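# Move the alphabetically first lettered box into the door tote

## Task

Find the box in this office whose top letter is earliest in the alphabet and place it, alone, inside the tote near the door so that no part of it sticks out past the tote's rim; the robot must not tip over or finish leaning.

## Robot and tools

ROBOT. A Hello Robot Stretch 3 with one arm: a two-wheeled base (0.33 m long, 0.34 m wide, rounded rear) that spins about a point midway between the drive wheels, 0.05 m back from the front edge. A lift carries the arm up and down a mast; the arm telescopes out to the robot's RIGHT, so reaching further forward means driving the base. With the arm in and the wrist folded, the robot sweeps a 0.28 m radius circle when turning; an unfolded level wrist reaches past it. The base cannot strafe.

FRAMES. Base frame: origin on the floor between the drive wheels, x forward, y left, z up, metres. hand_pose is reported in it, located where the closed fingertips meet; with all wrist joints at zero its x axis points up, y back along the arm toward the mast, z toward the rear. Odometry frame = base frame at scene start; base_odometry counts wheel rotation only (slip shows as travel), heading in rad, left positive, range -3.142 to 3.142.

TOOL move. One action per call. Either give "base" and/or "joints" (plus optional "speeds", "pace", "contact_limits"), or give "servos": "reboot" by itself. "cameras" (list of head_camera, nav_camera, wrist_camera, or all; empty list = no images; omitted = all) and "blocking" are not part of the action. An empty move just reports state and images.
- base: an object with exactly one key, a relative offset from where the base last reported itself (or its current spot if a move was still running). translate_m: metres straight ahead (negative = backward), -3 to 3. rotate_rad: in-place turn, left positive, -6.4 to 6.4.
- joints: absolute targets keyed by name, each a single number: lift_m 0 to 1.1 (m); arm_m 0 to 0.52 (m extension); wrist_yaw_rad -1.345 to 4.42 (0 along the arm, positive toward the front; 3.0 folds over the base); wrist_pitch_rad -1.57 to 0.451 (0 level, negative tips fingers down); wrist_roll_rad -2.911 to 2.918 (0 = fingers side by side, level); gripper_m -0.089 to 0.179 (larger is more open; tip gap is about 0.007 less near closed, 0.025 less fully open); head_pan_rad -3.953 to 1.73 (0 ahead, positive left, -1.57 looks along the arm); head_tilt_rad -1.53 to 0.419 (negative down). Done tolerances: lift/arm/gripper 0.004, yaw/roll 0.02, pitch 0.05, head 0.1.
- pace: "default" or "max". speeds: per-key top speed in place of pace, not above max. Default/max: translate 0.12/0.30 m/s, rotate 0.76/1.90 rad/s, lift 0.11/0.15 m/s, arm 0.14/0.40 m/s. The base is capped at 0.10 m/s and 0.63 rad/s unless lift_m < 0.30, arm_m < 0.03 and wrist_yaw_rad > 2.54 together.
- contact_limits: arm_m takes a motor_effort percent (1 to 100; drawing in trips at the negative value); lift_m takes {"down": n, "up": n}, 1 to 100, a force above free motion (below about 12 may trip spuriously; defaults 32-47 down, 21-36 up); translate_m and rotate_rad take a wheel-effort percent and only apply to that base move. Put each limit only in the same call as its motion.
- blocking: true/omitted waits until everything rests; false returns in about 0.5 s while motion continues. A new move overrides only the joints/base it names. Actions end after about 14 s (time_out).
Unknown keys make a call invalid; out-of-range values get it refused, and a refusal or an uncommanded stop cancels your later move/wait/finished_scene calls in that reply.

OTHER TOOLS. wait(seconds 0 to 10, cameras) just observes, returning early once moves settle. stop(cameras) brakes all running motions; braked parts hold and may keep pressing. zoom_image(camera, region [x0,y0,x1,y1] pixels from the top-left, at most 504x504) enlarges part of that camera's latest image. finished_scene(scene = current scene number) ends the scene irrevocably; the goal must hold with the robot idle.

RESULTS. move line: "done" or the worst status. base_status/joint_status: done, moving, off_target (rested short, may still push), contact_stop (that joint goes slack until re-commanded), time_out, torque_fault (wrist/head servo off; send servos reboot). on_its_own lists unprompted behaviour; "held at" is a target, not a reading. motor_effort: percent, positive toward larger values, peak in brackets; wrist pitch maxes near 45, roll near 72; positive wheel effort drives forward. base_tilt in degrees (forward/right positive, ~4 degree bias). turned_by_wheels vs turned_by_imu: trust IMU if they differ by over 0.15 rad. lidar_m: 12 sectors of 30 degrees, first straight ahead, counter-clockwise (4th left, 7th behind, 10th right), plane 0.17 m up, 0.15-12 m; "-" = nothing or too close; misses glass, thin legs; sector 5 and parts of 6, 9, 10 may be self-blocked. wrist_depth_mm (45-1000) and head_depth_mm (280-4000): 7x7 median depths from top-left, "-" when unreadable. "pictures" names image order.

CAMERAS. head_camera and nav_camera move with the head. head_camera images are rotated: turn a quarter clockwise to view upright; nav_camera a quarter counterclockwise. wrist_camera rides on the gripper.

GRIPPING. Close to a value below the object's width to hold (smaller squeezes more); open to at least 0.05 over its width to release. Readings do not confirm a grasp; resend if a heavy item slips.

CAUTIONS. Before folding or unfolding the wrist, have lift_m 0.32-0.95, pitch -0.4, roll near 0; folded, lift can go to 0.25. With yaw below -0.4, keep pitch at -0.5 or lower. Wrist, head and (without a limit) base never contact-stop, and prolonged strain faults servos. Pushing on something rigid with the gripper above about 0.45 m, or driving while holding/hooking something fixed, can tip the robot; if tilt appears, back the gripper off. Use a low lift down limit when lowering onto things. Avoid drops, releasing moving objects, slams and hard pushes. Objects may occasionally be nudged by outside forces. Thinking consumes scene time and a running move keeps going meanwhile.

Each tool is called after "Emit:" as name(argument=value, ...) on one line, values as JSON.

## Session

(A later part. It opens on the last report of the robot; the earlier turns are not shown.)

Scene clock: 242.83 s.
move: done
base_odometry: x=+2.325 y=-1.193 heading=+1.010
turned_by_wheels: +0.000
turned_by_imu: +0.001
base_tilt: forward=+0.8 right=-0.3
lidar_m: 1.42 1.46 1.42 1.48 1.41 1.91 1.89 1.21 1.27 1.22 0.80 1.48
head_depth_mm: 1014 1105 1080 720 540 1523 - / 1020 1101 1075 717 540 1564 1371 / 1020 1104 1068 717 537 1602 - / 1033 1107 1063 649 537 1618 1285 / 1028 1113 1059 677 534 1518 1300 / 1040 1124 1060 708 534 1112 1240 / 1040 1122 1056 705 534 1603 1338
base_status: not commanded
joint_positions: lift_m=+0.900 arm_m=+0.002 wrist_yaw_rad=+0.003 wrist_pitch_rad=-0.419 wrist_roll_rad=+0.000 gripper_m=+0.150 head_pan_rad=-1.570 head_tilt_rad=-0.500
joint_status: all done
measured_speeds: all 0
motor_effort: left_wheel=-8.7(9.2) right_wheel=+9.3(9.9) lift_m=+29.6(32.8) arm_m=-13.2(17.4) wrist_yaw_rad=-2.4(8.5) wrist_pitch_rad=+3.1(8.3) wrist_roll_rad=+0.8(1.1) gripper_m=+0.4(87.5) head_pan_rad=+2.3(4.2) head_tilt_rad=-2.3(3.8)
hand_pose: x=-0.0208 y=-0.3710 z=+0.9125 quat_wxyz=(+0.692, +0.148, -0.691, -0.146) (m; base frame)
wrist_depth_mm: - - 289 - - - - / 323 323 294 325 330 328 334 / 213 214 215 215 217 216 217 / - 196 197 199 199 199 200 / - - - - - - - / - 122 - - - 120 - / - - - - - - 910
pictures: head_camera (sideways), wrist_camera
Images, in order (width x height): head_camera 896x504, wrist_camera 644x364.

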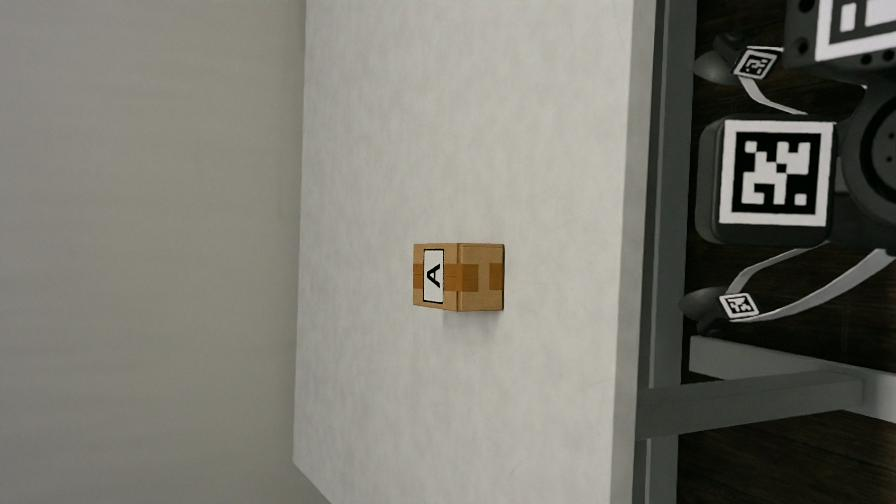

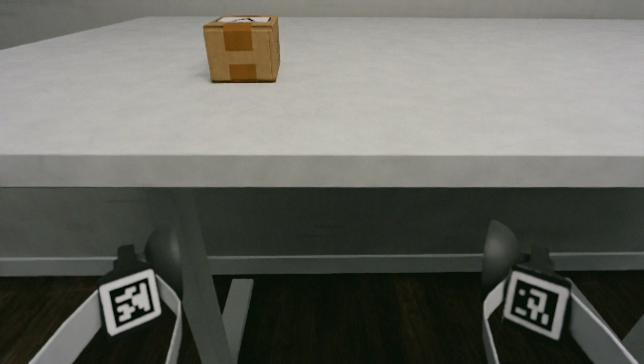

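Emit:
move(joints={"lift_m": 1.03}, base={"translate_m": 0.08}, cameras=["head_camera", "wrist_camera"])

Emit:
move(joints={"arm_m": 0.27}, contact_limits={"arm_m": 40}, cameras=["head_camera", "wrist_camera"])

Scene clock: 261.50 s.
move: done
base_odometry: x=+2.367 y=-1.125 heading=+1.010
turned_by_wheels: +0.000
turned_by_imu: +0.000
base_tilt: forward=+0.9 right=+0.0
lidar_m: 1.34 1.39 1.85 1.40 1.67 1.97 1.97 1.28 1.27 0.77 0.78 1.40
head_depth_mm: 1007 1095 1078 797 - - - / 1025 1108 1075 795 - - - / 1022 1100 1068 832 - - - / 1028 1111 1066 748 519 1552 1333 / 1027 1119 1060 710 498 1475 1272 / 1039 1117 1051 709 534 1541 1303 / 1035 1130 1198 706 532 1587 1323
base_status: done
joint_positions: lift_m=+1.030 arm_m=+0.002 wrist_yaw_rad=+0.003 wrist_pitch_rad=-0.419 wrist_roll_rad=+0.000 gripper_m=+0.150 head_pan_rad=-1.570 head_tilt_rad=-0.500
joint_status: all done
measured_speeds: all 0
motor_effort: left_wheel=+7.7(9.9) right_wheel=+2.1(13.6) lift_m=+28.9(32.5) arm_m=-9.5(11.3) wrist_yaw_rad=-2.1(2.5) wrist_pitch_rad=+3.2(3.7) wrist_roll_rad=+0.8(1.2) gripper_m=+0.2(1.0) head_pan_rad=+3.0(4.3) head_tilt_rad=-2.2(3.7)
hand_pose: x=-0.0208 y=-0.3710 z=+1.0425 quat_wxyz=(+0.692, +0.148, -0.691, -0.146) (m; base frame)
wrist_depth_mm: - - - - - - - / - - - - - - - / - - - 388 - - - / 400 399 383 365 380 383 382 / 321 321 321 320 324 323 325 / 274 122 266 268 269 120 268 / - - - - - - 265
pictures: head_camera (sideways), wrist_camera
Images, in order (width x height): head_camera 896x504, wrist_camera 644x364.

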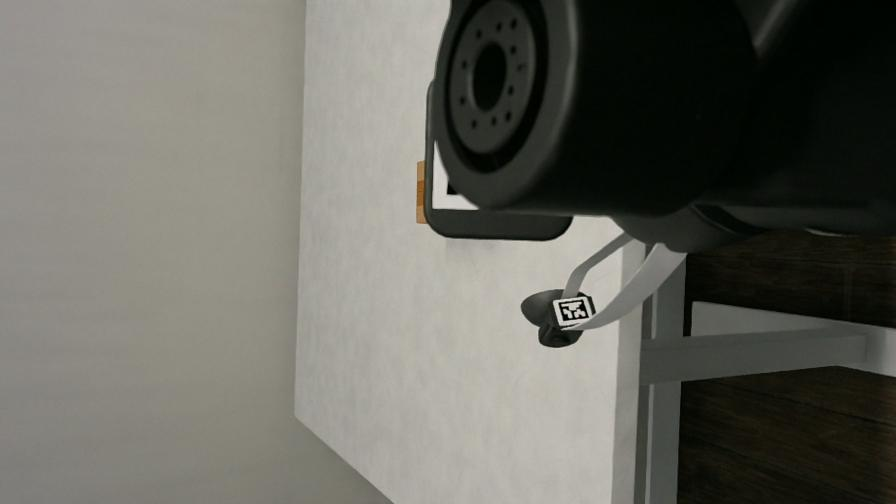

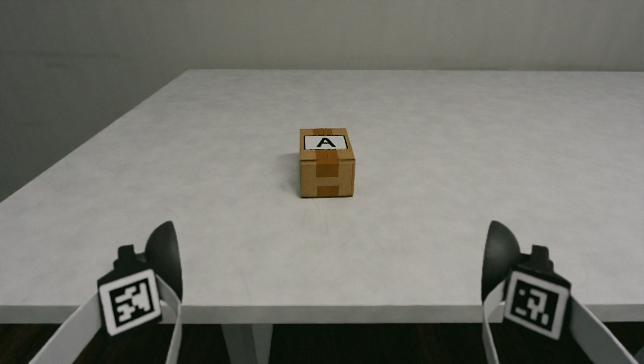

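Scene clock: 264.70 s.
move: done
base_odometry: x=+2.367 y=-1.125 heading=+1.010
turned_by_wheels: +0.000
turned_by_imu: +0.000
base_tilt: forward=+1.0 right=-0.2
lidar_m: 1.34 1.38 1.85 1.40 1.67 1.97 1.96 1.28 1.27 0.78 0.78 1.40
head_depth_mm: 1013 343 330 689 540 1566 1345 / 1019 330 336 686 537 1554 1347 / 1023 1067 359 436 536 1552 1342 / 1024 1113 1067 681 535 1607 1334 / 1032 1112 1056 709 535 1471 1279 / 1027 1119 1056 707 534 1562 1305 / 1036 1130 1202 704 532 1587 1341
base_status: not commanded
joint_positions: lift_m=+1.030 arm_m=+0.270 wrist_yaw_rad=+0.003 wrist_pitch_rad=-0.419 wrist_roll_rad=+0.000 gripper_m=+0.150 head_pan_rad=-1.570 head_tilt_rad=-0.500
joint_status: all done
measured_speeds: all 0
motor_effort: left_wheel=+7.6(8.0) right_wheel=+1.9(2.6) lift_m=+21.2(29.0) arm_m=+20.7(23.3) wrist_yaw_rad=-2.2(2.4) wrist_pitch_rad=+3.1(3.6) wrist_roll_rad=+0.8(1.1) gripper_m=-0.9(1.1) head_pan_rad=+2.8(4.6) head_tilt_rad=-2.3(3.5)
contact_limits: arm_m 40 (drawing in: default 38, maximum 55; extending or still: default 47, maximum 70)
hand_pose: x=-0.0209 y=-0.6393 z=+1.0425 quat_wxyz=(+0.692, +0.148, -0.691, -0.146) (m; base frame)
wrist_depth_mm: - - - - - - - / - - - - - - - / - - - - - - - / 376 395 380 398 383 379 384 / 317 317 321 322 322 323 321 / 274 122 267 267 267 120 268 / - 215 227 175 229 221 111
pictures: head_camera (sideways), wrist_camera
Images, in order (width x height): head_camera 896x504, wrist_camera 644x364.

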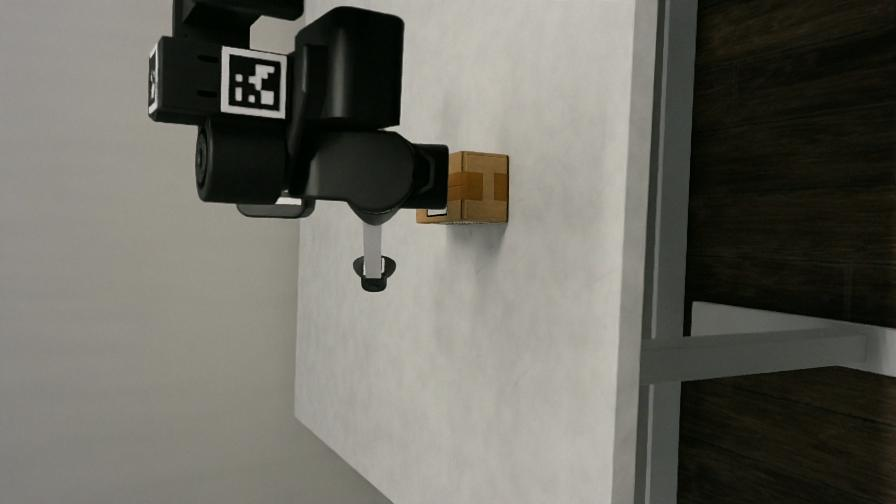

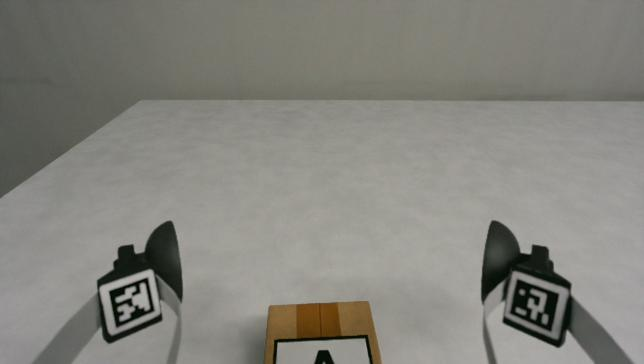

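Emit:
move(joints={"arm_m": 0.18, "lift_m": 1.0}, cameras=["head_camera", "wrist_camera"])

Scene clock: 304.57 s.
move: done
base_odometry: x=+2.367 y=-1.125 heading=+1.010
turned_by_wheels: +0.000
turned_by_imu: +0.001
base_tilt: forward=+0.9 right=-0.2
lidar_m: 1.34 1.39 1.85 1.40 1.67 1.97 1.97 1.28 1.27 0.78 0.78 1.40
head_depth_mm: 1012 1099 - - 520 1573 1340 / 1021 1106 - 293 503 1571 1343 / 1018 1103 1167 295 318 1560 1337 / 1020 1107 1066 651 536 1598 1336 / 1028 1112 1053 710 536 1470 1263 / 1030 1115 1059 708 535 1561 1299 / 1035 1117 1203 704 532 1591 1337
base_status: not commanded
joint_positions: lift_m=+1.000 arm_m=+0.180 wrist_yaw_rad=+0.003 wrist_pitch_rad=-0.419 wrist_roll_rad=+0.000 gripper_m=+0.150 head_pan_rad=-1.570 head_tilt_rad=-0.500
joint_status: all done
measured_speeds: all 0
motor_effort: left_wheel=+7.7(8.0) right_wheel=+2.0(2.6) lift_m=+20.8(23.4) arm_m=-20.1(22.4) wrist_yaw_rad=-2.1(2.3) wrist_pitch_rad=+3.1(3.8) wrist_roll_rad=+0.8(1.1) gripper_m=+0.6(1.1) head_pan_rad=+2.1(4.2) head_tilt_rad=-2.1(3.3)
hand_pose: x=-0.0209 y=-0.5493 z=+1.0126 quat_wxyz=(+0.692, +0.148, -0.691, -0.146) (m; base frame)
wrist_depth_mm: - - - - - - - / - - - - - - - / - - - - - - - / 343 346 341 252 344 345 349 / 274 275 276 203 275 276 279 / 234 122 229 192 231 120 231 / - 186 197 197 198 191 111
pictures: head_camera (sideways), wrist_camera
Images, in order (width x height): head_camera 896x504, wrist_camera 644x364.

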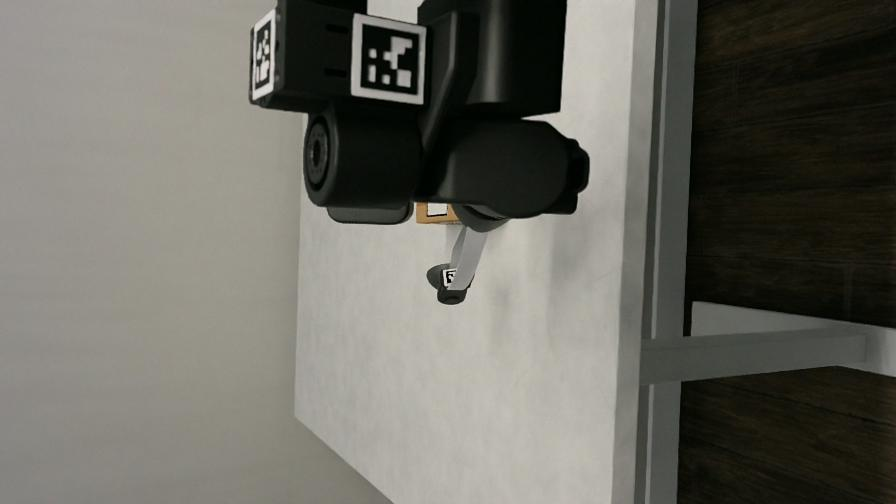

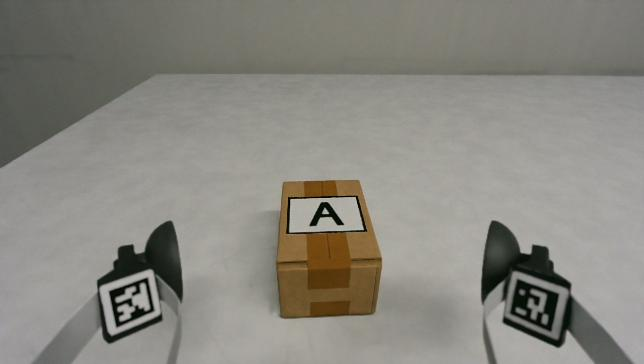

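Emit:
move(joints={"arm_m": 0.238}, cameras=[])

Emit:
move(joints={"lift_m": 0.955}, contact_limits={"lift_m": {"down": 14}}, speeds={"lift_m": 0.05}, cameras=["head_camera", "wrist_camera"])

Scene clock: 343.77 s.
move: done
base_odometry: x=+2.367 y=-1.125 heading=+1.010
turned_by_wheels: +0.000
turned_by_imu: +0.001
base_tilt: forward=+1.0 right=+0.2
lidar_m: 1.34 1.38 1.85 1.40 1.67 1.97 1.96 1.27 1.27 0.78 0.78 1.40
head_depth_mm: 1011 1078 320 318 540 1555 1340 / 1016 1091 321 326 539 1552 1332 / 1020 1105 332 347 537 1575 1338 / 1025 1113 1067 650 534 1606 1347 / 1026 1118 1053 711 535 1477 1273 / 1032 1118 1054 709 532 1546 1305 / 1035 1132 1196 706 533 1592 1343
base_status: not commanded
joint_positions: lift_m=+1.000 arm_m=+0.238 wrist_yaw_rad=+0.003 wrist_pitch_rad=-0.419 wrist_roll_rad=+0.000 gripper_m=+0.150 head_pan_rad=-1.570 head_tilt_rad=-0.500
joint_status: all done
measured_speeds: all 0
motor_effort: left_wheel=+7.6(8.0) right_wheel=+2.1(2.6) lift_m=+23.0(23.0) arm_m=+20.8(22.9) wrist_yaw_rad=-2.1(2.4) wrist_pitch_rad=+3.0(3.6) wrist_roll_rad=+0.8(1.1) gripper_m=-1.0(1.5) head_pan_rad=+2.8(3.9) head_tilt_rad=-2.8(3.2)
hand_pose: x=-0.0209 y=-0.6073 z=+1.0126 quat_wxyz=(+0.692, +0.148, -0.691, -0.146) (m; base frame)
wrist_depth_mm: - - - - - - - / - - - - - - - / - - - - - - - / 341 344 345 345 343 347 347 / 273 274 274 202 278 276 277 / 235 122 229 168 230 120 229 / - 186 197 144 197 191 111
pictures: none
No camera images: "cameras" was empty.

Scene clock: 345.20 s.
move: done
base_odometry: x=+2.367 y=-1.125 heading=+1.010
turned_by_wheels: +0.000
turned_by_imu: +0.000
base_tilt: forward=+1.1 right=-0.2
lidar_m: 1.34 1.38 1.86 1.40 1.67 1.97 1.97 1.28 1.27 0.78 0.78 1.40
head_depth_mm: 1014 1097 1078 336 504 1562 1356 / 1016 1102 368 341 491 1561 1349 / 1019 1100 1066 365 441 1567 1342 / 1022 1111 1065 651 535 1600 1341 / 1031 1117 1060 709 535 1472 1272 / 1029 1114 1053 709 534 1547 1305 / 1038 1129 1200 703 532 1594 1335
base_status: not commanded
joint_positions: lift_m=+0.955 arm_m=+0.238 wrist_yaw_rad=+0.003 wrist_pitch_rad=-0.419 wrist_roll_rad=+0.000 gripper_m=+0.150 head_pan_rad=-1.570 head_tilt_rad=-0.500
joint_status: all done
measured_speeds: all 0
motor_effort: left_wheel=+7.8(7.9) right_wheel=+2.3(2.6) lift_m=+20.7(22.0) arm_m=+17.9(20.4) wrist_yaw_rad=-1.8(2.5) wrist_pitch_rad=+3.5(3.5) wrist_roll_rad=+0.8(1.0) gripper_m=-0.4(1.2) head_pan_rad=+2.8(3.7) head_tilt_rad=-1.2(3.2)
contact_limits: lift_m down 14 (down: maximum 72; up: maximum 65)
hand_pose: x=-0.0209 y=-0.6073 z=+0.9676 quat_wxyz=(+0.692, +0.148, -0.691, -0.146) (m; base frame)
wrist_depth_mm: - - - - - - - / - - - - - - - / 345 348 348 350 348 351 351 / 260 258 261 168 259 263 265 / 207 208 201 134 200 210 211 / 179 122 173 113 120 123 169 / - 125 140 121 141 144 141
pictures: head_camera (sideways), wrist_camera
Images, in order (width x height): head_camera 896x504, wrist_camera 644x364.

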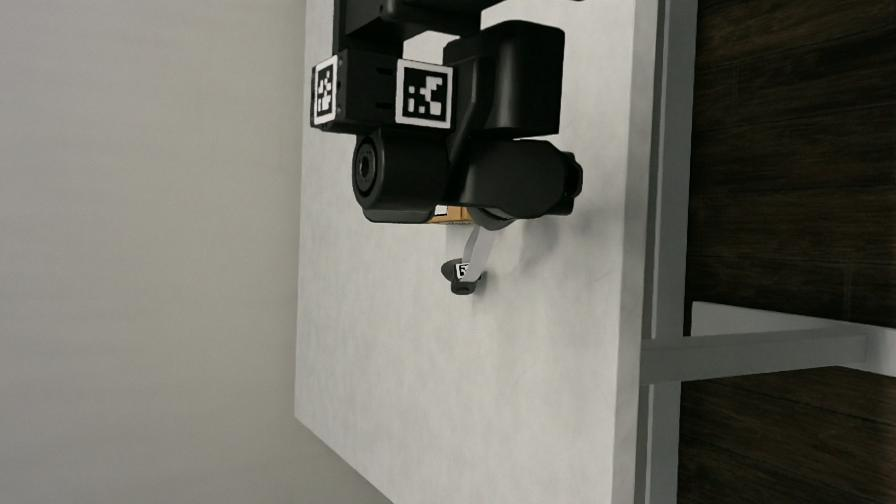

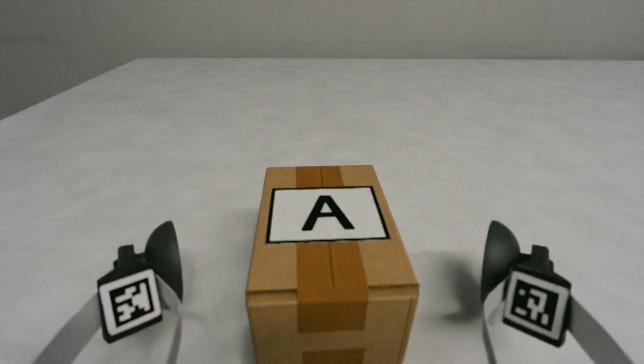

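Emit:
move(joints={"arm_m": 0.25, "lift_m": 0.95}, cameras=[])

Emit:
move(joints={"gripper_m": 0.03}, cameras=["wrist_camera"])

Scene clock: 351.77 s.
move: done
base_odometry: x=+2.367 y=-1.125 heading=+1.010
turned_by_wheels: +0.000
turned_by_imu: +0.001
base_tilt: forward=+1.1 right=-0.2
lidar_m: 1.34 1.38 1.85 1.41 1.67 1.97 1.97 1.28 1.27 0.77 0.78 1.41
head_depth_mm: 1015 1100 1080 346 520 1559 1340 / 1016 1109 364 353 504 1579 1338 / 1023 1109 1066 378 495 1541 1342 / 1024 1104 1059 652 537 1603 1339 / 1027 1116 1058 711 535 1473 1261 / 1034 1119 1061 708 534 1556 1304 / 1035 1123 1198 704 533 1585 1337
base_status: not commanded
joint_positions: lift_m=+0.950 arm_m=+0.250 wrist_yaw_rad=+0.003 wrist_pitch_rad=-0.414 wrist_roll_rad=+0.000 gripper_m=+0.150 head_pan_rad=-1.570 head_tilt_rad=-0.500
joint_status: all done
measured_speeds: all 0
motor_effort: left_wheel=+7.6(7.9) right_wheel=+2.3(2.4) lift_m=+20.1(22.6) arm_m=+20.9(23.2) wrist_yaw_rad=-2.1(2.3) wrist_pitch_rad=+2.7(3.4) wrist_roll_rad=+0.8(1.0) gripper_m=-1.0(1.4) head_pan_rad=+2.5(3.7) head_tilt_rad=-2.1(2.9)
hand_pose: x=-0.0209 y=-0.6198 z=+0.9635 quat_wxyz=(+0.693, +0.147, -0.691, -0.145) (m; base frame)
wrist_depth_mm: - - - - - - - / - - - - - - - / 335 336 341 337 346 344 347 / 254 253 255 161 256 253 256 / 202 202 196 128 196 203 204 / 168 123 163 107 114 123 165 / - 121 102 100 107 141 137
pictures: none
No camera images: "cameras" was empty.

Scene clock: 353.50 s.
move: done
base_odometry: x=+2.367 y=-1.125 heading=+1.010
turned_by_wheels: +0.000
turned_by_imu: +0.000
base_tilt: forward=+0.9 right=+0.1
lidar_m: 1.34 1.38 1.85 1.40 1.67 1.98 1.97 1.28 1.27 0.78 0.78 1.41
head_depth_mm: 1011 1096 1071 346 520 1550 1338 / 1012 1102 364 352 503 1569 1340 / 1023 1102 1076 377 495 1579 1336 / 1023 1112 1058 652 537 1590 1335 / 1026 1118 1053 712 535 1473 1261 / 1024 1118 1057 707 533 1556 1303 / 1037 1128 1201 706 533 1588 1325
base_status: not commanded
joint_positions: lift_m=+0.950 arm_m=+0.250 wrist_yaw_rad=+0.004 wrist_pitch_rad=-0.408 wrist_roll_rad=+0.001 gripper_m=+0.032 head_pan_rad=-1.570 head_tilt_rad=-0.500
joint_status: all done
measured_speeds: all 0
motor_effort: left_wheel=+7.8(8.0) right_wheel=+1.5(2.3) lift_m=+20.9(21.0) arm_m=+18.3(21.3) wrist_yaw_rad=-3.0(3.4) wrist_pitch_rad=+1.2(2.6) wrist_roll_rad=+0.3(0.9) gripper_m=-29.2(98.4) head_pan_rad=+2.7(3.6) head_tilt_rad=-2.0(3.1)
hand_pose: x=-0.0206 y=-0.6207 z=+0.9650 quat_wxyz=(+0.693, +0.145, -0.692, -0.142) (m; base frame)
wrist_depth_mm: - - - - - - - / - - - - - - - / 347 349 347 351 351 351 352 / 258 258 259 163 260 260 260 / 204 204 149 130 146 206 207 / 169 171 126 108 116 160 172 / 150 121 100 100 105 138 146
pictures: wrist_camera
Images, in order (width x height): wrist_camera 644x364.

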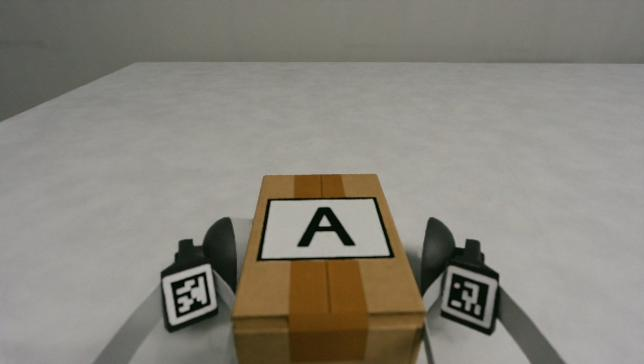

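Emit:
move(joints={"gripper_m": 0.0}, cameras=[])

Emit:
move(joints={"lift_m": 1.03}, cameras=["head_camera", "wrist_camera"])

Scene clock: 358.07 s.
move: done
base_odometry: x=+2.367 y=-1.125 heading=+1.010
turned_by_wheels: +0.000
turned_by_imu: +0.001
base_tilt: forward=+0.8 right=-0.1
lidar_m: 1.34 1.38 1.86 1.40 1.67 1.98 1.97 1.28 1.27 0.77 0.78 1.40
head_depth_mm: 1014 1095 1079 346 521 1567 1348 / 1018 1106 364 353 504 1553 1344 / 1020 1107 1069 378 494 1568 1338 / 1024 1112 1066 650 536 1598 1342 / 1029 1111 1059 708 533 1474 1279 / 1029 1116 1048 707 532 1550 1306 / 1038 1123 1196 708 532 1584 1340
base_status: not commanded
joint_positions: lift_m=+0.950 arm_m=+0.250 wrist_yaw_rad=+0.004 wrist_pitch_rad=-0.408 wrist_roll_rad=+0.001 gripper_m=+0.002 head_pan_rad=-1.570 head_tilt_rad=-0.500
joint_status: all done
measured_speeds: all 0
motor_effort: left_wheel=+7.8(7.9) right_wheel=+1.8(2.1) lift_m=+22.7(22.8) arm_m=+10.9(12.7) wrist_yaw_rad=-3.4(3.8) wrist_pitch_rad=+0.9(1.6) wrist_roll_rad=+0.4(0.7) gripper_m=-42.2(99.1) head_pan_rad=+2.5(3.3) head_tilt_rad=-1.4(2.9)
hand_pose: x=-0.0205 y=-0.6207 z=+0.9650 quat_wxyz=(+0.693, +0.145, -0.692, -0.142) (m; base frame)
wrist_depth_mm: - - - - - - - / - - - - - - - / 344 344 347 349 349 350 354 / 258 258 260 164 259 259 260 / 205 205 150 130 146 206 207 / 170 170 126 108 116 125 171 / 150 121 100 100 105 138 146
pictures: none
No camera images: "cameras" was empty.

Scene clock: 359.63 s.
move: done
base_odometry: x=+2.367 y=-1.125 heading=+1.010
turned_by_wheels: +0.000
turned_by_imu: +0.000
base_tilt: forward=+0.9 right=-0.1
lidar_m: 1.34 1.38 1.85 1.40 1.67 1.97 1.97 1.27 1.27 0.78 0.78 1.40
head_depth_mm: 1016 327 312 658 541 1569 1344 / 1013 318 318 656 538 1566 1343 / 1026 1066 341 415 536 1559 1339 / 1022 1109 1062 680 536 1590 1328 / 1026 1114 1053 713 534 1467 1268 / 1031 1122 1050 706 535 1550 1309 / 1037 1125 1201 705 532 1599 1326
base_status: not commanded
joint_positions: lift_m=+1.030 arm_m=+0.250 wrist_yaw_rad=+0.003 wrist_pitch_rad=-0.424 wrist_roll_rad=+0.001 gripper_m=+0.005 head_pan_rad=-1.570 head_tilt_rad=-0.500
joint_status: all done
measured_speeds: all 0
on_its_own: gripper_m is held at +0.004, not at your +0.000, by its stall guard, which is not easing now
motor_effort: left_wheel=+7.9(7.9) right_wheel=+1.6(2.4) lift_m=+31.3(33.5) arm_m=+8.4(11.0) wrist_yaw_rad=-1.9(3.6) wrist_pitch_rad=+3.8(4.5) wrist_roll_rad=+0.4(0.7) gripper_m=-20.1(42.3) head_pan_rad=+2.1(3.8) head_tilt_rad=-0.5(2.7)
hand_pose: x=-0.0208 y=-0.6187 z=+1.0414 quat_wxyz=(+0.691, +0.150, -0.691, -0.148) (m; base frame)
wrist_depth_mm: - - - - - - - / - - - - - - - / - - - - - - - / 375 390 394 168 376 398 376 / 314 314 150 132 144 318 317 / 264 263 126 108 117 249 266 / 231 121 102 100 105 215 228
pictures: head_camera (sideways), wrist_camera
Images, in order (width x height): head_camera 896x504, wrist_camera 644x364.

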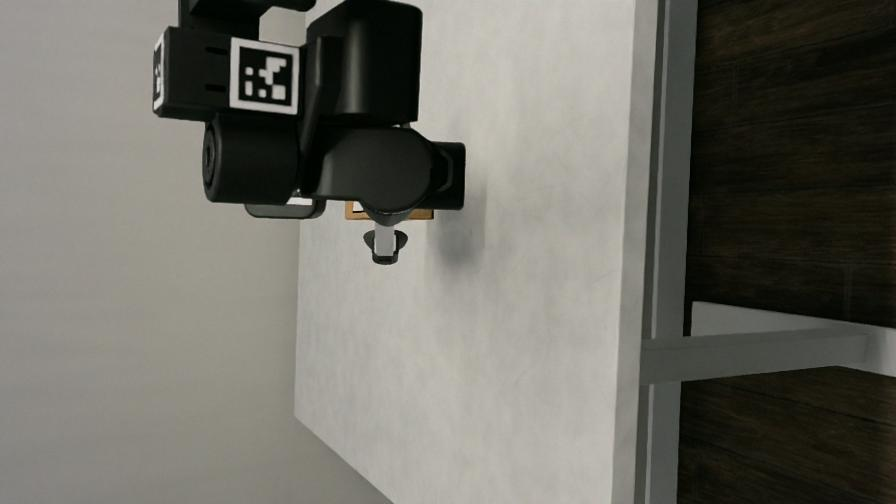

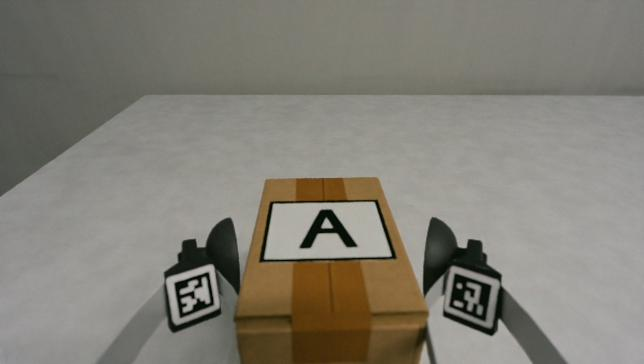

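Emit:
move(joints={"arm_m": 0.005}, speeds={"arm_m": 0.25}, cameras=[])

Emit:
move(joints={"wrist_yaw_rad": 2.62, "lift_m": 0.6}, base={"rotate_rad": 0.9}, cameras=["head_camera", "wrist_camera"])

Scene clock: 394.07 s.
move: done
base_odometry: x=+2.367 y=-1.125 heading=+1.010
turned_by_wheels: +0.000
turned_by_imu: +0.001
base_tilt: forward=+1.1 right=+0.0
lidar_m: 1.34 1.38 1.86 1.40 1.67 1.97 1.97 1.28 1.27 0.78 0.78 1.41
head_depth_mm: 1011 1098 1079 795 - - - / 1015 1105 1075 833 - - - / 1021 1107 1074 830 - - - / 1027 1111 1066 750 392 1566 1340 / 1024 1115 1058 707 534 1478 1270 / 1030 1119 1054 706 534 1547 1297 / 1037 1126 1202 707 533 1595 1338
base_status: not commanded
joint_positions: lift_m=+1.030 arm_m=+0.005 wrist_yaw_rad=+0.003 wrist_pitch_rad=-0.424 wrist_roll_rad=+0.001 gripper_m=+0.005 head_pan_rad=-1.570 head_tilt_rad=-0.500
joint_status: all done
measured_speeds: all 0
on_its_own: gripper_m is held at +0.004, not at your +0.000, by its stall guard, which is not easing now
motor_effort: left_wheel=+7.7(8.0) right_wheel=+1.4(2.3) lift_m=+24.4(31.3) arm_m=-20.2(23.2) wrist_yaw_rad=-2.3(2.7) wrist_pitch_rad=+4.1(4.6) wrist_roll_rad=+0.4(0.8) gripper_m=-20.9(21.6) head_pan_rad=+3.7(3.7) head_tilt_rad=-1.6(2.6)
hand_pose: x=-0.0208 y=-0.3736 z=+1.0414 quat_wxyz=(+0.691, +0.150, -0.691, -0.148) (m; base frame)
wrist_depth_mm: - - - - - - - / - - - - - - - / - - - - - - - / 395 396 380 169 380 395 378 / 319 318 150 132 145 321 320 / 266 258 126 109 117 254 268 / - 121 100 100 105 - -
pictures: none
No camera images: "cameras" was empty.

Scene clock: 398.80 s.
move: done
base_odometry: x=+2.367 y=-1.125 heading=+1.909
turned_by_wheels: +0.899
turned_by_imu: +0.897
base_tilt: forward=+0.9 right=+0.0
lidar_m: 1.63 1.40 1.44 1.97 1.97 1.97 1.28 1.22 0.78 1.48 1.34 1.35
head_depth_mm: 1272 1351 1446 1527 582 1627 1345 / 1394 1489 1594 1709 1811 1602 1324 / 1527 1627 1763 1938 1958 1598 1337 / 1432 1553 1704 1891 1968 1611 1333 / 1335 1447 1569 1723 1869 1599 1332 / 1263 1355 1461 1600 1763 1597 1345 / 1187 1268 1368 1483 1617 1587 1334
base_status: done
joint_positions: lift_m=+0.600 arm_m=+0.005 wrist_yaw_rad=+2.617 wrist_pitch_rad=-0.424 wrist_roll_rad=+0.001 gripper_m=+0.005 head_pan_rad=-1.570 head_tilt_rad=-0.500
joint_status: all done
measured_speeds: all 0
on_its_own: gripper_m is held at +0.004, not at your +0.000, by its stall guard, which is not easing now
motor_effort: left_wheel=-10.1(15.0) right_wheel=+11.6(15.3) lift_m=+22.1(23.5) arm_m=-19.8(20.2) wrist_yaw_rad=+3.3(7.6) wrist_pitch_rad=+4.3(4.5) wrist_roll_rad=+0.3(0.7) gripper_m=-20.9(21.8) head_pan_rad=+1.8(3.9) head_tilt_rad=-1.7(2.9)
hand_pose: x=+0.0908 y=+0.0435 z=+0.6113 quat_wxyz=(+0.323, +0.706, -0.036, +0.629) (m; base frame)
wrist_depth_mm: - - - - - - - / - - - - - - - / - - - - - - - / - - - 168 - - - / - - 150 132 144 - - / 895 863 126 109 117 836 893 / 199 121 100 100 105 718 762
pictures: head_camera (sideways), wrist_camera
Images, in order (width x height): head_camera 896x504, wrist_camera 644x364.

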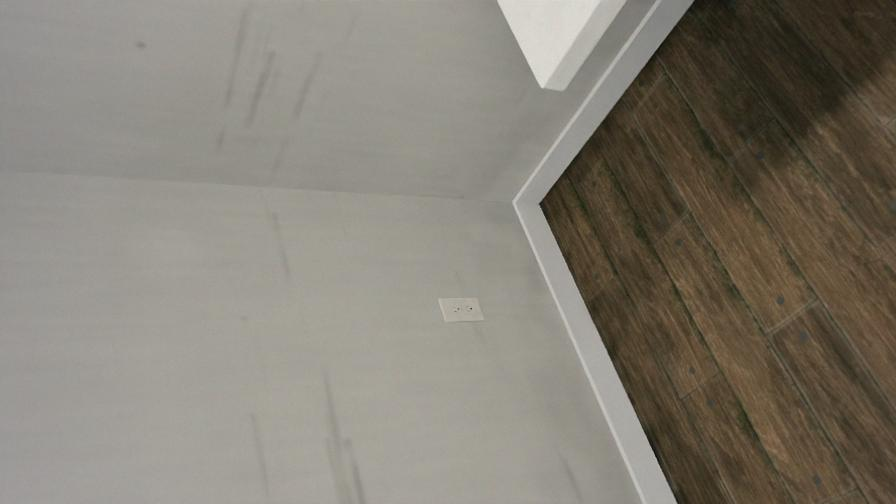

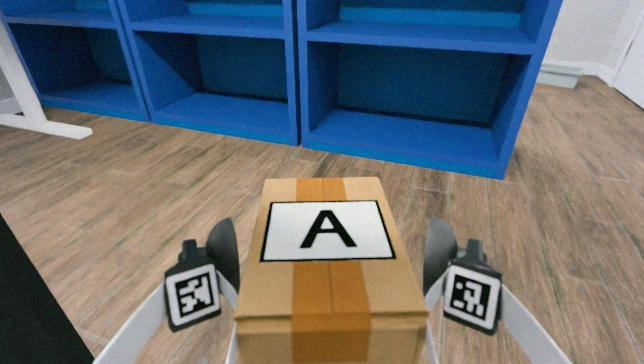

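Emit:
move(joints={"lift_m": 0.285}, pace="max", cameras=[])

Emit:
move(base={"translate_m": 1.36}, pace="max", joints={"head_pan_rad": 0.6, "head_tilt_rad": -0.4}, cameras=["head_camera", "wrist_camera"])

Scene clock: 405.70 s.
move: done
base_odometry: x=+2.367 y=-1.125 heading=+1.909
turned_by_wheels: +0.000
turned_by_imu: +0.001
base_tilt: forward=+0.9 right=-0.2
lidar_m: 1.63 1.40 1.44 1.98 1.97 1.97 1.28 1.22 0.78 1.47 1.34 1.35
head_depth_mm: 1269 1342 1435 1528 584 1603 1343 / 1399 1501 1603 1711 1808 1617 1350 / 1495 1642 1774 1915 1946 1599 1343 / 1427 1563 1707 1892 1973 1609 1336 / 1337 1442 1573 1717 1847 1594 1337 / 1253 1353 1466 1596 1759 1597 1334 / 1193 1274 1369 1480 1622 1593 1335
base_status: not commanded
joint_positions: lift_m=+0.285 arm_m=+0.005 wrist_yaw_rad=+2.617 wrist_pitch_rad=-0.425 wrist_roll_rad=+0.001 gripper_m=+0.005 head_pan_rad=-1.570 head_tilt_rad=-0.500
joint_status: all done
measured_speeds: all 0
on_its_own: gripper_m is held at +0.004, not at your +0.000, by its stall guard, which is not easing now
motor_effort: left_wheel=-10.1(10.4) right_wheel=+11.5(12.0) lift_m=+22.6(24.1) arm_m=-17.5(20.6) wrist_yaw_rad=+3.4(3.9) wrist_pitch_rad=+4.3(4.6) wrist_roll_rad=+0.3(0.7) gripper_m=-19.9(21.7) head_pan_rad=+1.7(3.6) head_tilt_rad=-0.9(2.5)
hand_pose: x=+0.0908 y=+0.0435 z=+0.2962 quat_wxyz=(+0.324, +0.706, -0.035, +0.629) (m; base frame)
wrist_depth_mm: - - - - - - - / - - - - - - - / - - - - - - - / 765 781 811 169 758 769 754 / 617 612 148 132 144 610 624 / 509 522 126 109 117 483 512 / 198 261 100 100 105 420 442
pictures: none
No camera images: "cameras" was empty.

Scene clock: 411.60 s.
move: done
base_odometry: x=+1.916 y=+0.158 heading=+1.909
turned_by_wheels: +0.000
turned_by_imu: -0.001
base_tilt: forward=+1.0 right=-0.2
lidar_m: 0.56 1.08 0.89 0.60 1.48 3.06 2.49 1.91 0.83 0.51 0.46 0.47
head_depth_mm: 1200 1184 1241 1258 1252 1252 1267 / 1692 1679 1686 1670 1681 1639 1450 / 2185 2324 2492 2601 2248 1768 1444 / 2172 2329 2502 2690 2267 1775 1447 / 2175 2311 2471 2664 2285 1752 1433 / 2161 2295 2465 2651 2265 1764 1429 / 2165 2271 2486 2694 2258 1745 1430
base_status: done
joint_positions: lift_m=+0.285 arm_m=+0.005 wrist_yaw_rad=+2.617 wrist_pitch_rad=-0.425 wrist_roll_rad=+0.001 gripper_m=+0.005 head_pan_rad=+0.601 head_tilt_rad=-0.399
joint_status: all done
measured_speeds: all 0
on_its_own: gripper_m is held at +0.004, not at your +0.000, by its stall guard, which is not easing now
motor_effort: left_wheel=-0.6(12.2) right_wheel=+6.1(19.7) lift_m=+30.5(30.6) arm_m=-11.1(17.6) wrist_yaw_rad=+3.0(3.6) wrist_pitch_rad=+4.2(4.8) wrist_roll_rad=+0.3(0.8) gripper_m=-21.1(22.0) head_pan_rad=-2.6(5.0) head_tilt_rad=+2.8(5.4)
hand_pose: x=+0.0907 y=+0.0435 z=+0.2962 quat_wxyz=(+0.323, +0.706, -0.035, +0.629) (m; base frame)
wrist_depth_mm: 478 - - - - - - / - - - - - - - / - - 962 - - - 953 / 650 697 791 168 750 777 740 / 611 609 148 132 145 616 613 / 511 520 126 108 117 483 511 / 198 261 100 100 105 414 447
pictures: head_camera (sideways), wrist_camera
Images, in order (width x height): head_camera 896x504, wrist_camera 644x364.

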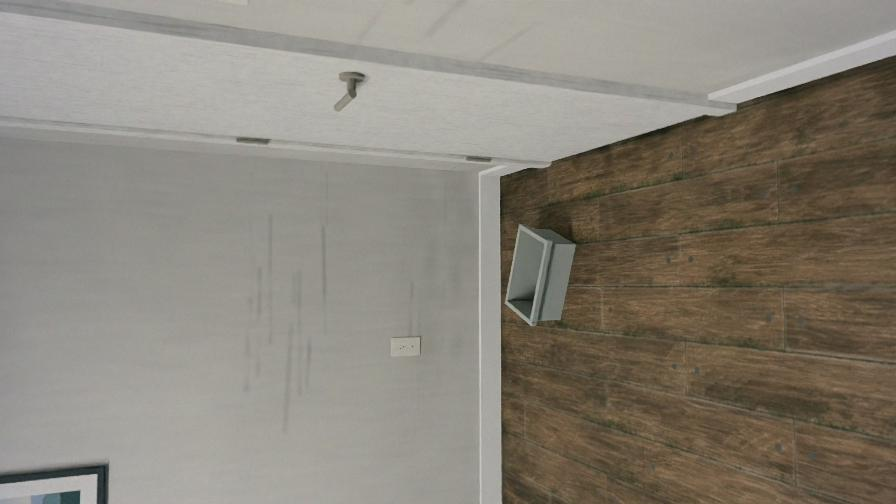

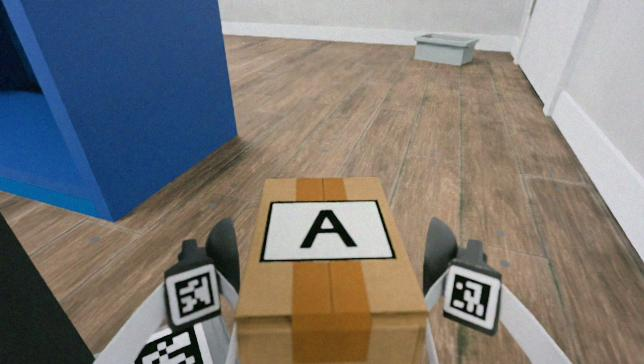

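Emit:
move(base={"rotate_rad": 0.67}, pace="max", cameras=[])

Emit:
move(base={"translate_m": 1.2}, pace="max", joints={"head_pan_rad": 0.0, "head_tilt_rad": -0.6}, cameras=["head_camera", "wrist_camera"])

Scene clock: 422.87 s.
move: done
base_odometry: x=+1.916 y=+0.158 heading=+2.579
turned_by_wheels: +0.670
turned_by_imu: +0.667
base_tilt: forward=+1.1 right=-0.1
lidar_m: 1.47 0.74 0.60 1.41 2.64 1.91 2.23 0.69 0.49 0.46 0.47 0.63
head_depth_mm: 2215 2368 2498 2659 2327 1773 1444 / 2366 2521 2635 2839 2307 1780 1448 / 2494 2671 2848 3005 2294 1756 1434 / 723 776 836 909 996 1104 1241 / 642 681 729 783 846 917 1004 / 577 609 644 688 737 794 858 / 524 551 579 613 650 694 756
base_status: done
joint_positions: lift_m=+0.285 arm_m=+0.005 wrist_yaw_rad=+2.617 wrist_pitch_rad=-0.425 wrist_roll_rad=+0.001 gripper_m=+0.005 head_pan_rad=+0.600 head_tilt_rad=-0.399
joint_status: not commanded
measured_speeds: all 0
on_its_own: gripper_m is held at +0.004, not at your +0.000, by its stall guard, which is not easing now
motor_effort: left_wheel=-9.4(16.4) right_wheel=+9.0(16.3) lift_m=+28.4(31.4) arm_m=-10.5(10.6) wrist_yaw_rad=+2.9(3.4) wrist_pitch_rad=+4.2(4.9) wrist_roll_rad=+0.4(0.6) gripper_m=-21.6(21.6) head_pan_rad=-2.4(3.9) head_tilt_rad=+0.4(2.6)
hand_pose: x=+0.0907 y=+0.0435 z=+0.2962 quat_wxyz=(+0.323, +0.706, -0.035, +0.629) (m; base frame)
wrist_depth_mm: - - - - - - - / - - - - - - - / - - 975 - 895 - - / 762 771 805 168 766 765 764 / 618 613 149 132 145 609 615 / 518 517 126 109 117 482 512 / 198 259 100 100 105 416 440
pictures: none
No camera images: "cameras" was empty.

Scene clock: 428.23 s.
move: done
base_odometry: x=+0.901 y=+0.798 heading=+2.578
turned_by_wheels: +0.000
turned_by_imu: -0.001
base_tilt: forward=+0.8 right=-0.2
lidar_m: 1.33 1.37 1.80 1.93 0.69 0.75 1.96 0.61 0.43 0.41 0.39 0.52
head_depth_mm: 1118 1221 1329 1322 1228 1234 1211 / 1131 1227 1367 1557 1676 1471 1257 / 1120 1234 1377 1540 1726 1451 1257 / 1131 1239 1371 1560 1718 1453 1256 / 1125 1244 1397 1570 1730 1410 1258 / 1126 1232 1391 1560 1709 1465 1256 / 1135 1242 1381 1584 1729 1485 1265
base_status: done
joint_positions: lift_m=+0.285 arm_m=+0.005 wrist_yaw_rad=+2.617 wrist_pitch_rad=-0.425 wrist_roll_rad=+0.001 gripper_m=+0.005 head_pan_rad=+0.000 head_tilt_rad=-0.600
joint_status: all done
measured_speeds: all 0
on_its_own: gripper_m is held at +0.004, not at your +0.000, by its stall guard, which is not easing now
motor_effort: left_wheel=+2.4(14.8) right_wheel=+5.6(14.8) lift_m=+22.2(28.3) arm_m=-19.6(20.7) wrist_yaw_rad=+2.7(3.5) wrist_pitch_rad=+4.0(4.8) wrist_roll_rad=+0.4(0.7) gripper_m=-20.7(21.9) head_pan_rad=+3.8(4.4) head_tilt_rad=-3.0(5.9)
hand_pose: x=+0.0907 y=+0.0435 z=+0.2962 quat_wxyz=(+0.323, +0.706, -0.035, +0.629) (m; base frame)
wrist_depth_mm: - - - - - - - / - - - - - - - / - - - - - - - / 749 762 797 168 767 764 766 / 614 623 148 132 144 619 624 / 513 511 126 109 117 481 510 / 198 261 100 100 105 419 440
pictures: head_camera (sideways), wrist_camera
Images, in order (width x height): head_camera 896x504, wrist_camera 644x364.

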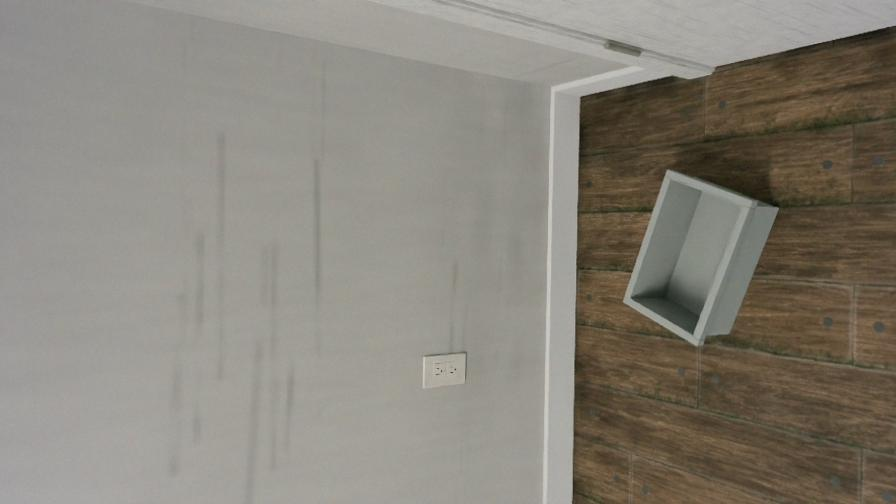

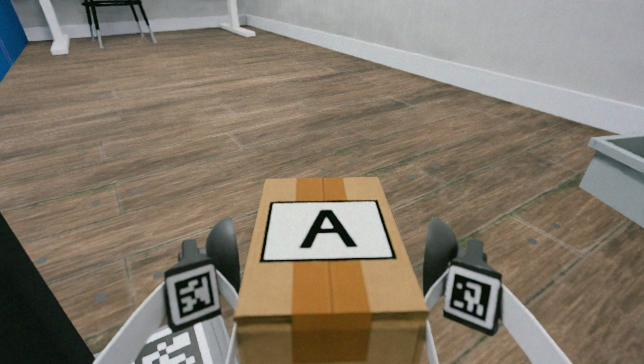

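Emit:
move(base={"rotate_rad": 0.405}, pace="max", cameras=[])

Emit:
move(base={"translate_m": 0.525}, pace="max", cameras=[])

Emit:
move(base={"rotate_rad": 0.76}, pace="max", joints={"head_pan_rad": -1.57, "head_tilt_rad": -0.8}, cameras=["head_camera"])

Scene clock: 441.10 s.
move: done
base_odometry: x=+0.901 y=+0.798 heading=+2.983
turned_by_wheels: +0.405
turned_by_imu: +0.403
base_tilt: forward=+1.0 right=+0.0
lidar_m: 1.34 1.63 2.73 0.70 0.69 3.08 0.71 0.45 0.41 0.39 0.48 0.93
head_depth_mm: 1101 1194 1319 1470 1630 1414 1240 / 1141 1245 1371 1525 1675 1432 1268 / 1192 1301 1446 1603 1720 1487 1263 / 1231 1361 1510 1713 1773 1475 1260 / 1284 1433 1592 1801 1778 1466 1259 / 1347 1489 1670 1946 1786 1475 1260 / 1406 1577 1781 2012 1781 1471 1265
base_status: done
joint_positions: lift_m=+0.285 arm_m=+0.005 wrist_yaw_rad=+2.617 wrist_pitch_rad=-0.425 wrist_roll_rad=+0.001 gripper_m=+0.005 head_pan_rad=+0.000 head_tilt_rad=-0.600
joint_status: not commanded
measured_speeds: all 0
on_its_own: gripper_m is held at +0.004, not at your +0.000, by its stall guard, which is not easing now
motor_effort: left_wheel=-9.2(16.8) right_wheel=+8.9(16.1) lift_m=+24.6(24.6) arm_m=-19.2(19.2) wrist_yaw_rad=+2.8(3.4) wrist_pitch_rad=+4.4(4.5) wrist_roll_rad=+0.3(0.6) gripper_m=-20.1(21.5) head_pan_rad=+2.2(3.7) head_tilt_rad=-2.1(3.4)
hand_pose: x=+0.0907 y=+0.0435 z=+0.2962 quat_wxyz=(+0.323, +0.706, -0.035, +0.629) (m; base frame)
wrist_depth_mm: - - - - - - - / - - - - - - - / - - - - - - - / 698 777 791 168 772 777 761 / 614 604 148 131 144 625 614 / 513 511 126 109 117 487 518 / 198 261 100 100 105 420 447
pictures: none
No camera images: "cameras" was empty.

Scene clock: 444.17 s.
move: done
base_odometry: x=+0.383 y=+0.881 heading=+2.983
turned_by_wheels: +0.000
turned_by_imu: +0.000
base_tilt: forward=+1.0 right=-0.1
lidar_m: 0.85 1.03 2.01 1.56 0.99 0.97 1.03 0.63 0.57 0.57 0.69 0.84
head_depth_mm: 680 741 810 899 1008 1150 1236 / 706 768 851 945 1072 1227 1261 / 731 802 889 995 1137 1329 1259 / 762 837 934 1056 1211 1368 1268 / 793 878 982 1124 1291 1432 1253 / 829 922 1036 1186 1400 1476 1259 / 867 964 1096 1265 1504 1477 1267
base_status: done
joint_positions: lift_m=+0.285 arm_m=+0.005 wrist_yaw_rad=+2.617 wrist_pitch_rad=-0.425 wrist_roll_rad=+0.001 gripper_m=+0.005 head_pan_rad=+0.000 head_tilt_rad=-0.600
joint_status: not commanded
measured_speeds: all 0
on_its_own: gripper_m is held at +0.004, not at your +0.000, by its stall guard, which is not easing now
motor_effort: left_wheel=-1.8(14.1) right_wheel=+8.1(14.3) lift_m=+26.0(26.4) arm_m=-20.1(20.6) wrist_yaw_rad=+3.2(3.5) wrist_pitch_rad=+4.2(4.7) wrist_roll_rad=+0.3(0.6) gripper_m=-20.5(22.2) head_pan_rad=+2.5(4.0) head_tilt_rad=-0.7(3.0)
hand_pose: x=+0.0906 y=+0.0435 z=+0.2962 quat_wxyz=(+0.323, +0.706, -0.035, +0.629) (m; base frame)
wrist_depth_mm: - - - - - - - / - - - - - - - / - - - - - - - / 759 778 799 168 757 778 739 / 607 624 149 132 144 619 614 / 512 517 126 109 117 482 512 / 198 261 100 100 105 421 444
pictures: none
No camera images: "cameras" was empty.

Scene clock: 446.20 s.
move: done
base_odometry: x=+0.383 y=+0.881 heading=-2.541
turned_by_wheels: +0.760
turned_by_imu: +0.757
base_tilt: forward=+1.0 right=+0.2
lidar_m: 1.26 2.58 1.20 0.97 1.90 0.79 0.58 0.57 0.60 0.86 0.84 0.89
head_depth_mm: 790 847 927 992 1077 1209 1156 / 872 968 1084 1219 1364 1322 1162 / 842 958 1127 1359 1486 1287 1142 / 806 915 1066 1276 1457 1265 1156 / 771 872 1002 1197 1407 1261 1133 / 742 837 957 1121 1355 1315 1158 / 714 802 910 1058 1264 1320 1161
base_status: done
joint_positions: lift_m=+0.285 arm_m=+0.005 wrist_yaw_rad=+2.617 wrist_pitch_rad=-0.425 wrist_roll_rad=+0.001 gripper_m=+0.005 head_pan_rad=-1.585 head_tilt_rad=-0.801
joint_status: all done
measured_speeds: translate_m=+0.000 rotate_rad=+0.000 lift_m=+0.000 arm_m=+0.000 wrist_yaw_rad=+0.000 wrist_pitch_rad=+0.000 wrist_roll_rad=+0.000 head_pan_rad=+0.024 head_tilt_rad=+0.000
on_its_own: gripper_m is held at +0.004, not at your +0.000, by its stall guard, which is not easing now
motor_effort: left_wheel=-7.5(15.9) right_wheel=+7.8(16.1) lift_m=+27.3(27.3) arm_m=-19.5(20.1) wrist_yaw_rad=+2.7(3.4) wrist_pitch_rad=+4.2(4.7) wrist_roll_rad=+0.2(0.6) gripper_m=-21.0(21.9) head_pan_rad=+2.7(4.9) head_tilt_rad=-3.6(5.7)
hand_pose: x=+0.0906 y=+0.0435 z=+0.2962 quat_wxyz=(+0.323, +0.706, -0.035, +0.629) (m; base frame)
wrist_depth_mm: 754 - - - - - - / - 840 - - - - - / - 934 - - - - - / 762 782 810 169 749 777 761 / 615 616 148 132 144 609 618 / 516 514 126 109 117 486 518 / 197 259 100 100 105 422 442
pictures: head_camera (sideways)
Images, in order (width x height): head_camera 896x504.

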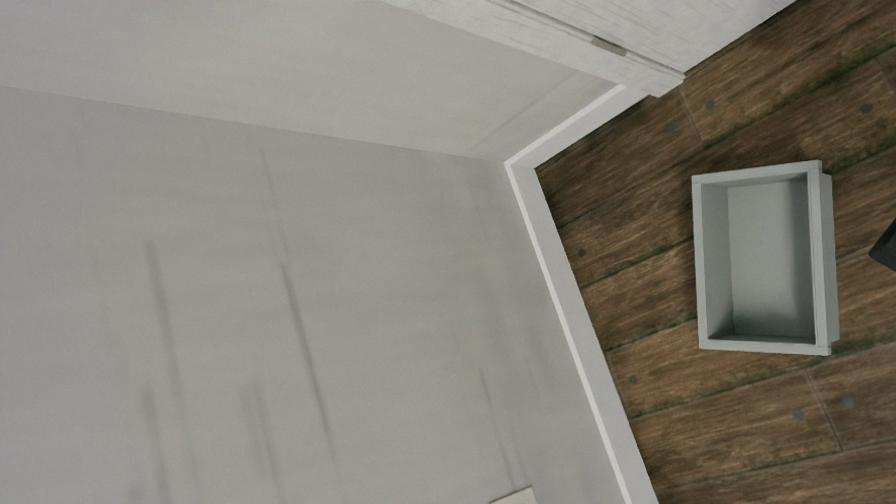

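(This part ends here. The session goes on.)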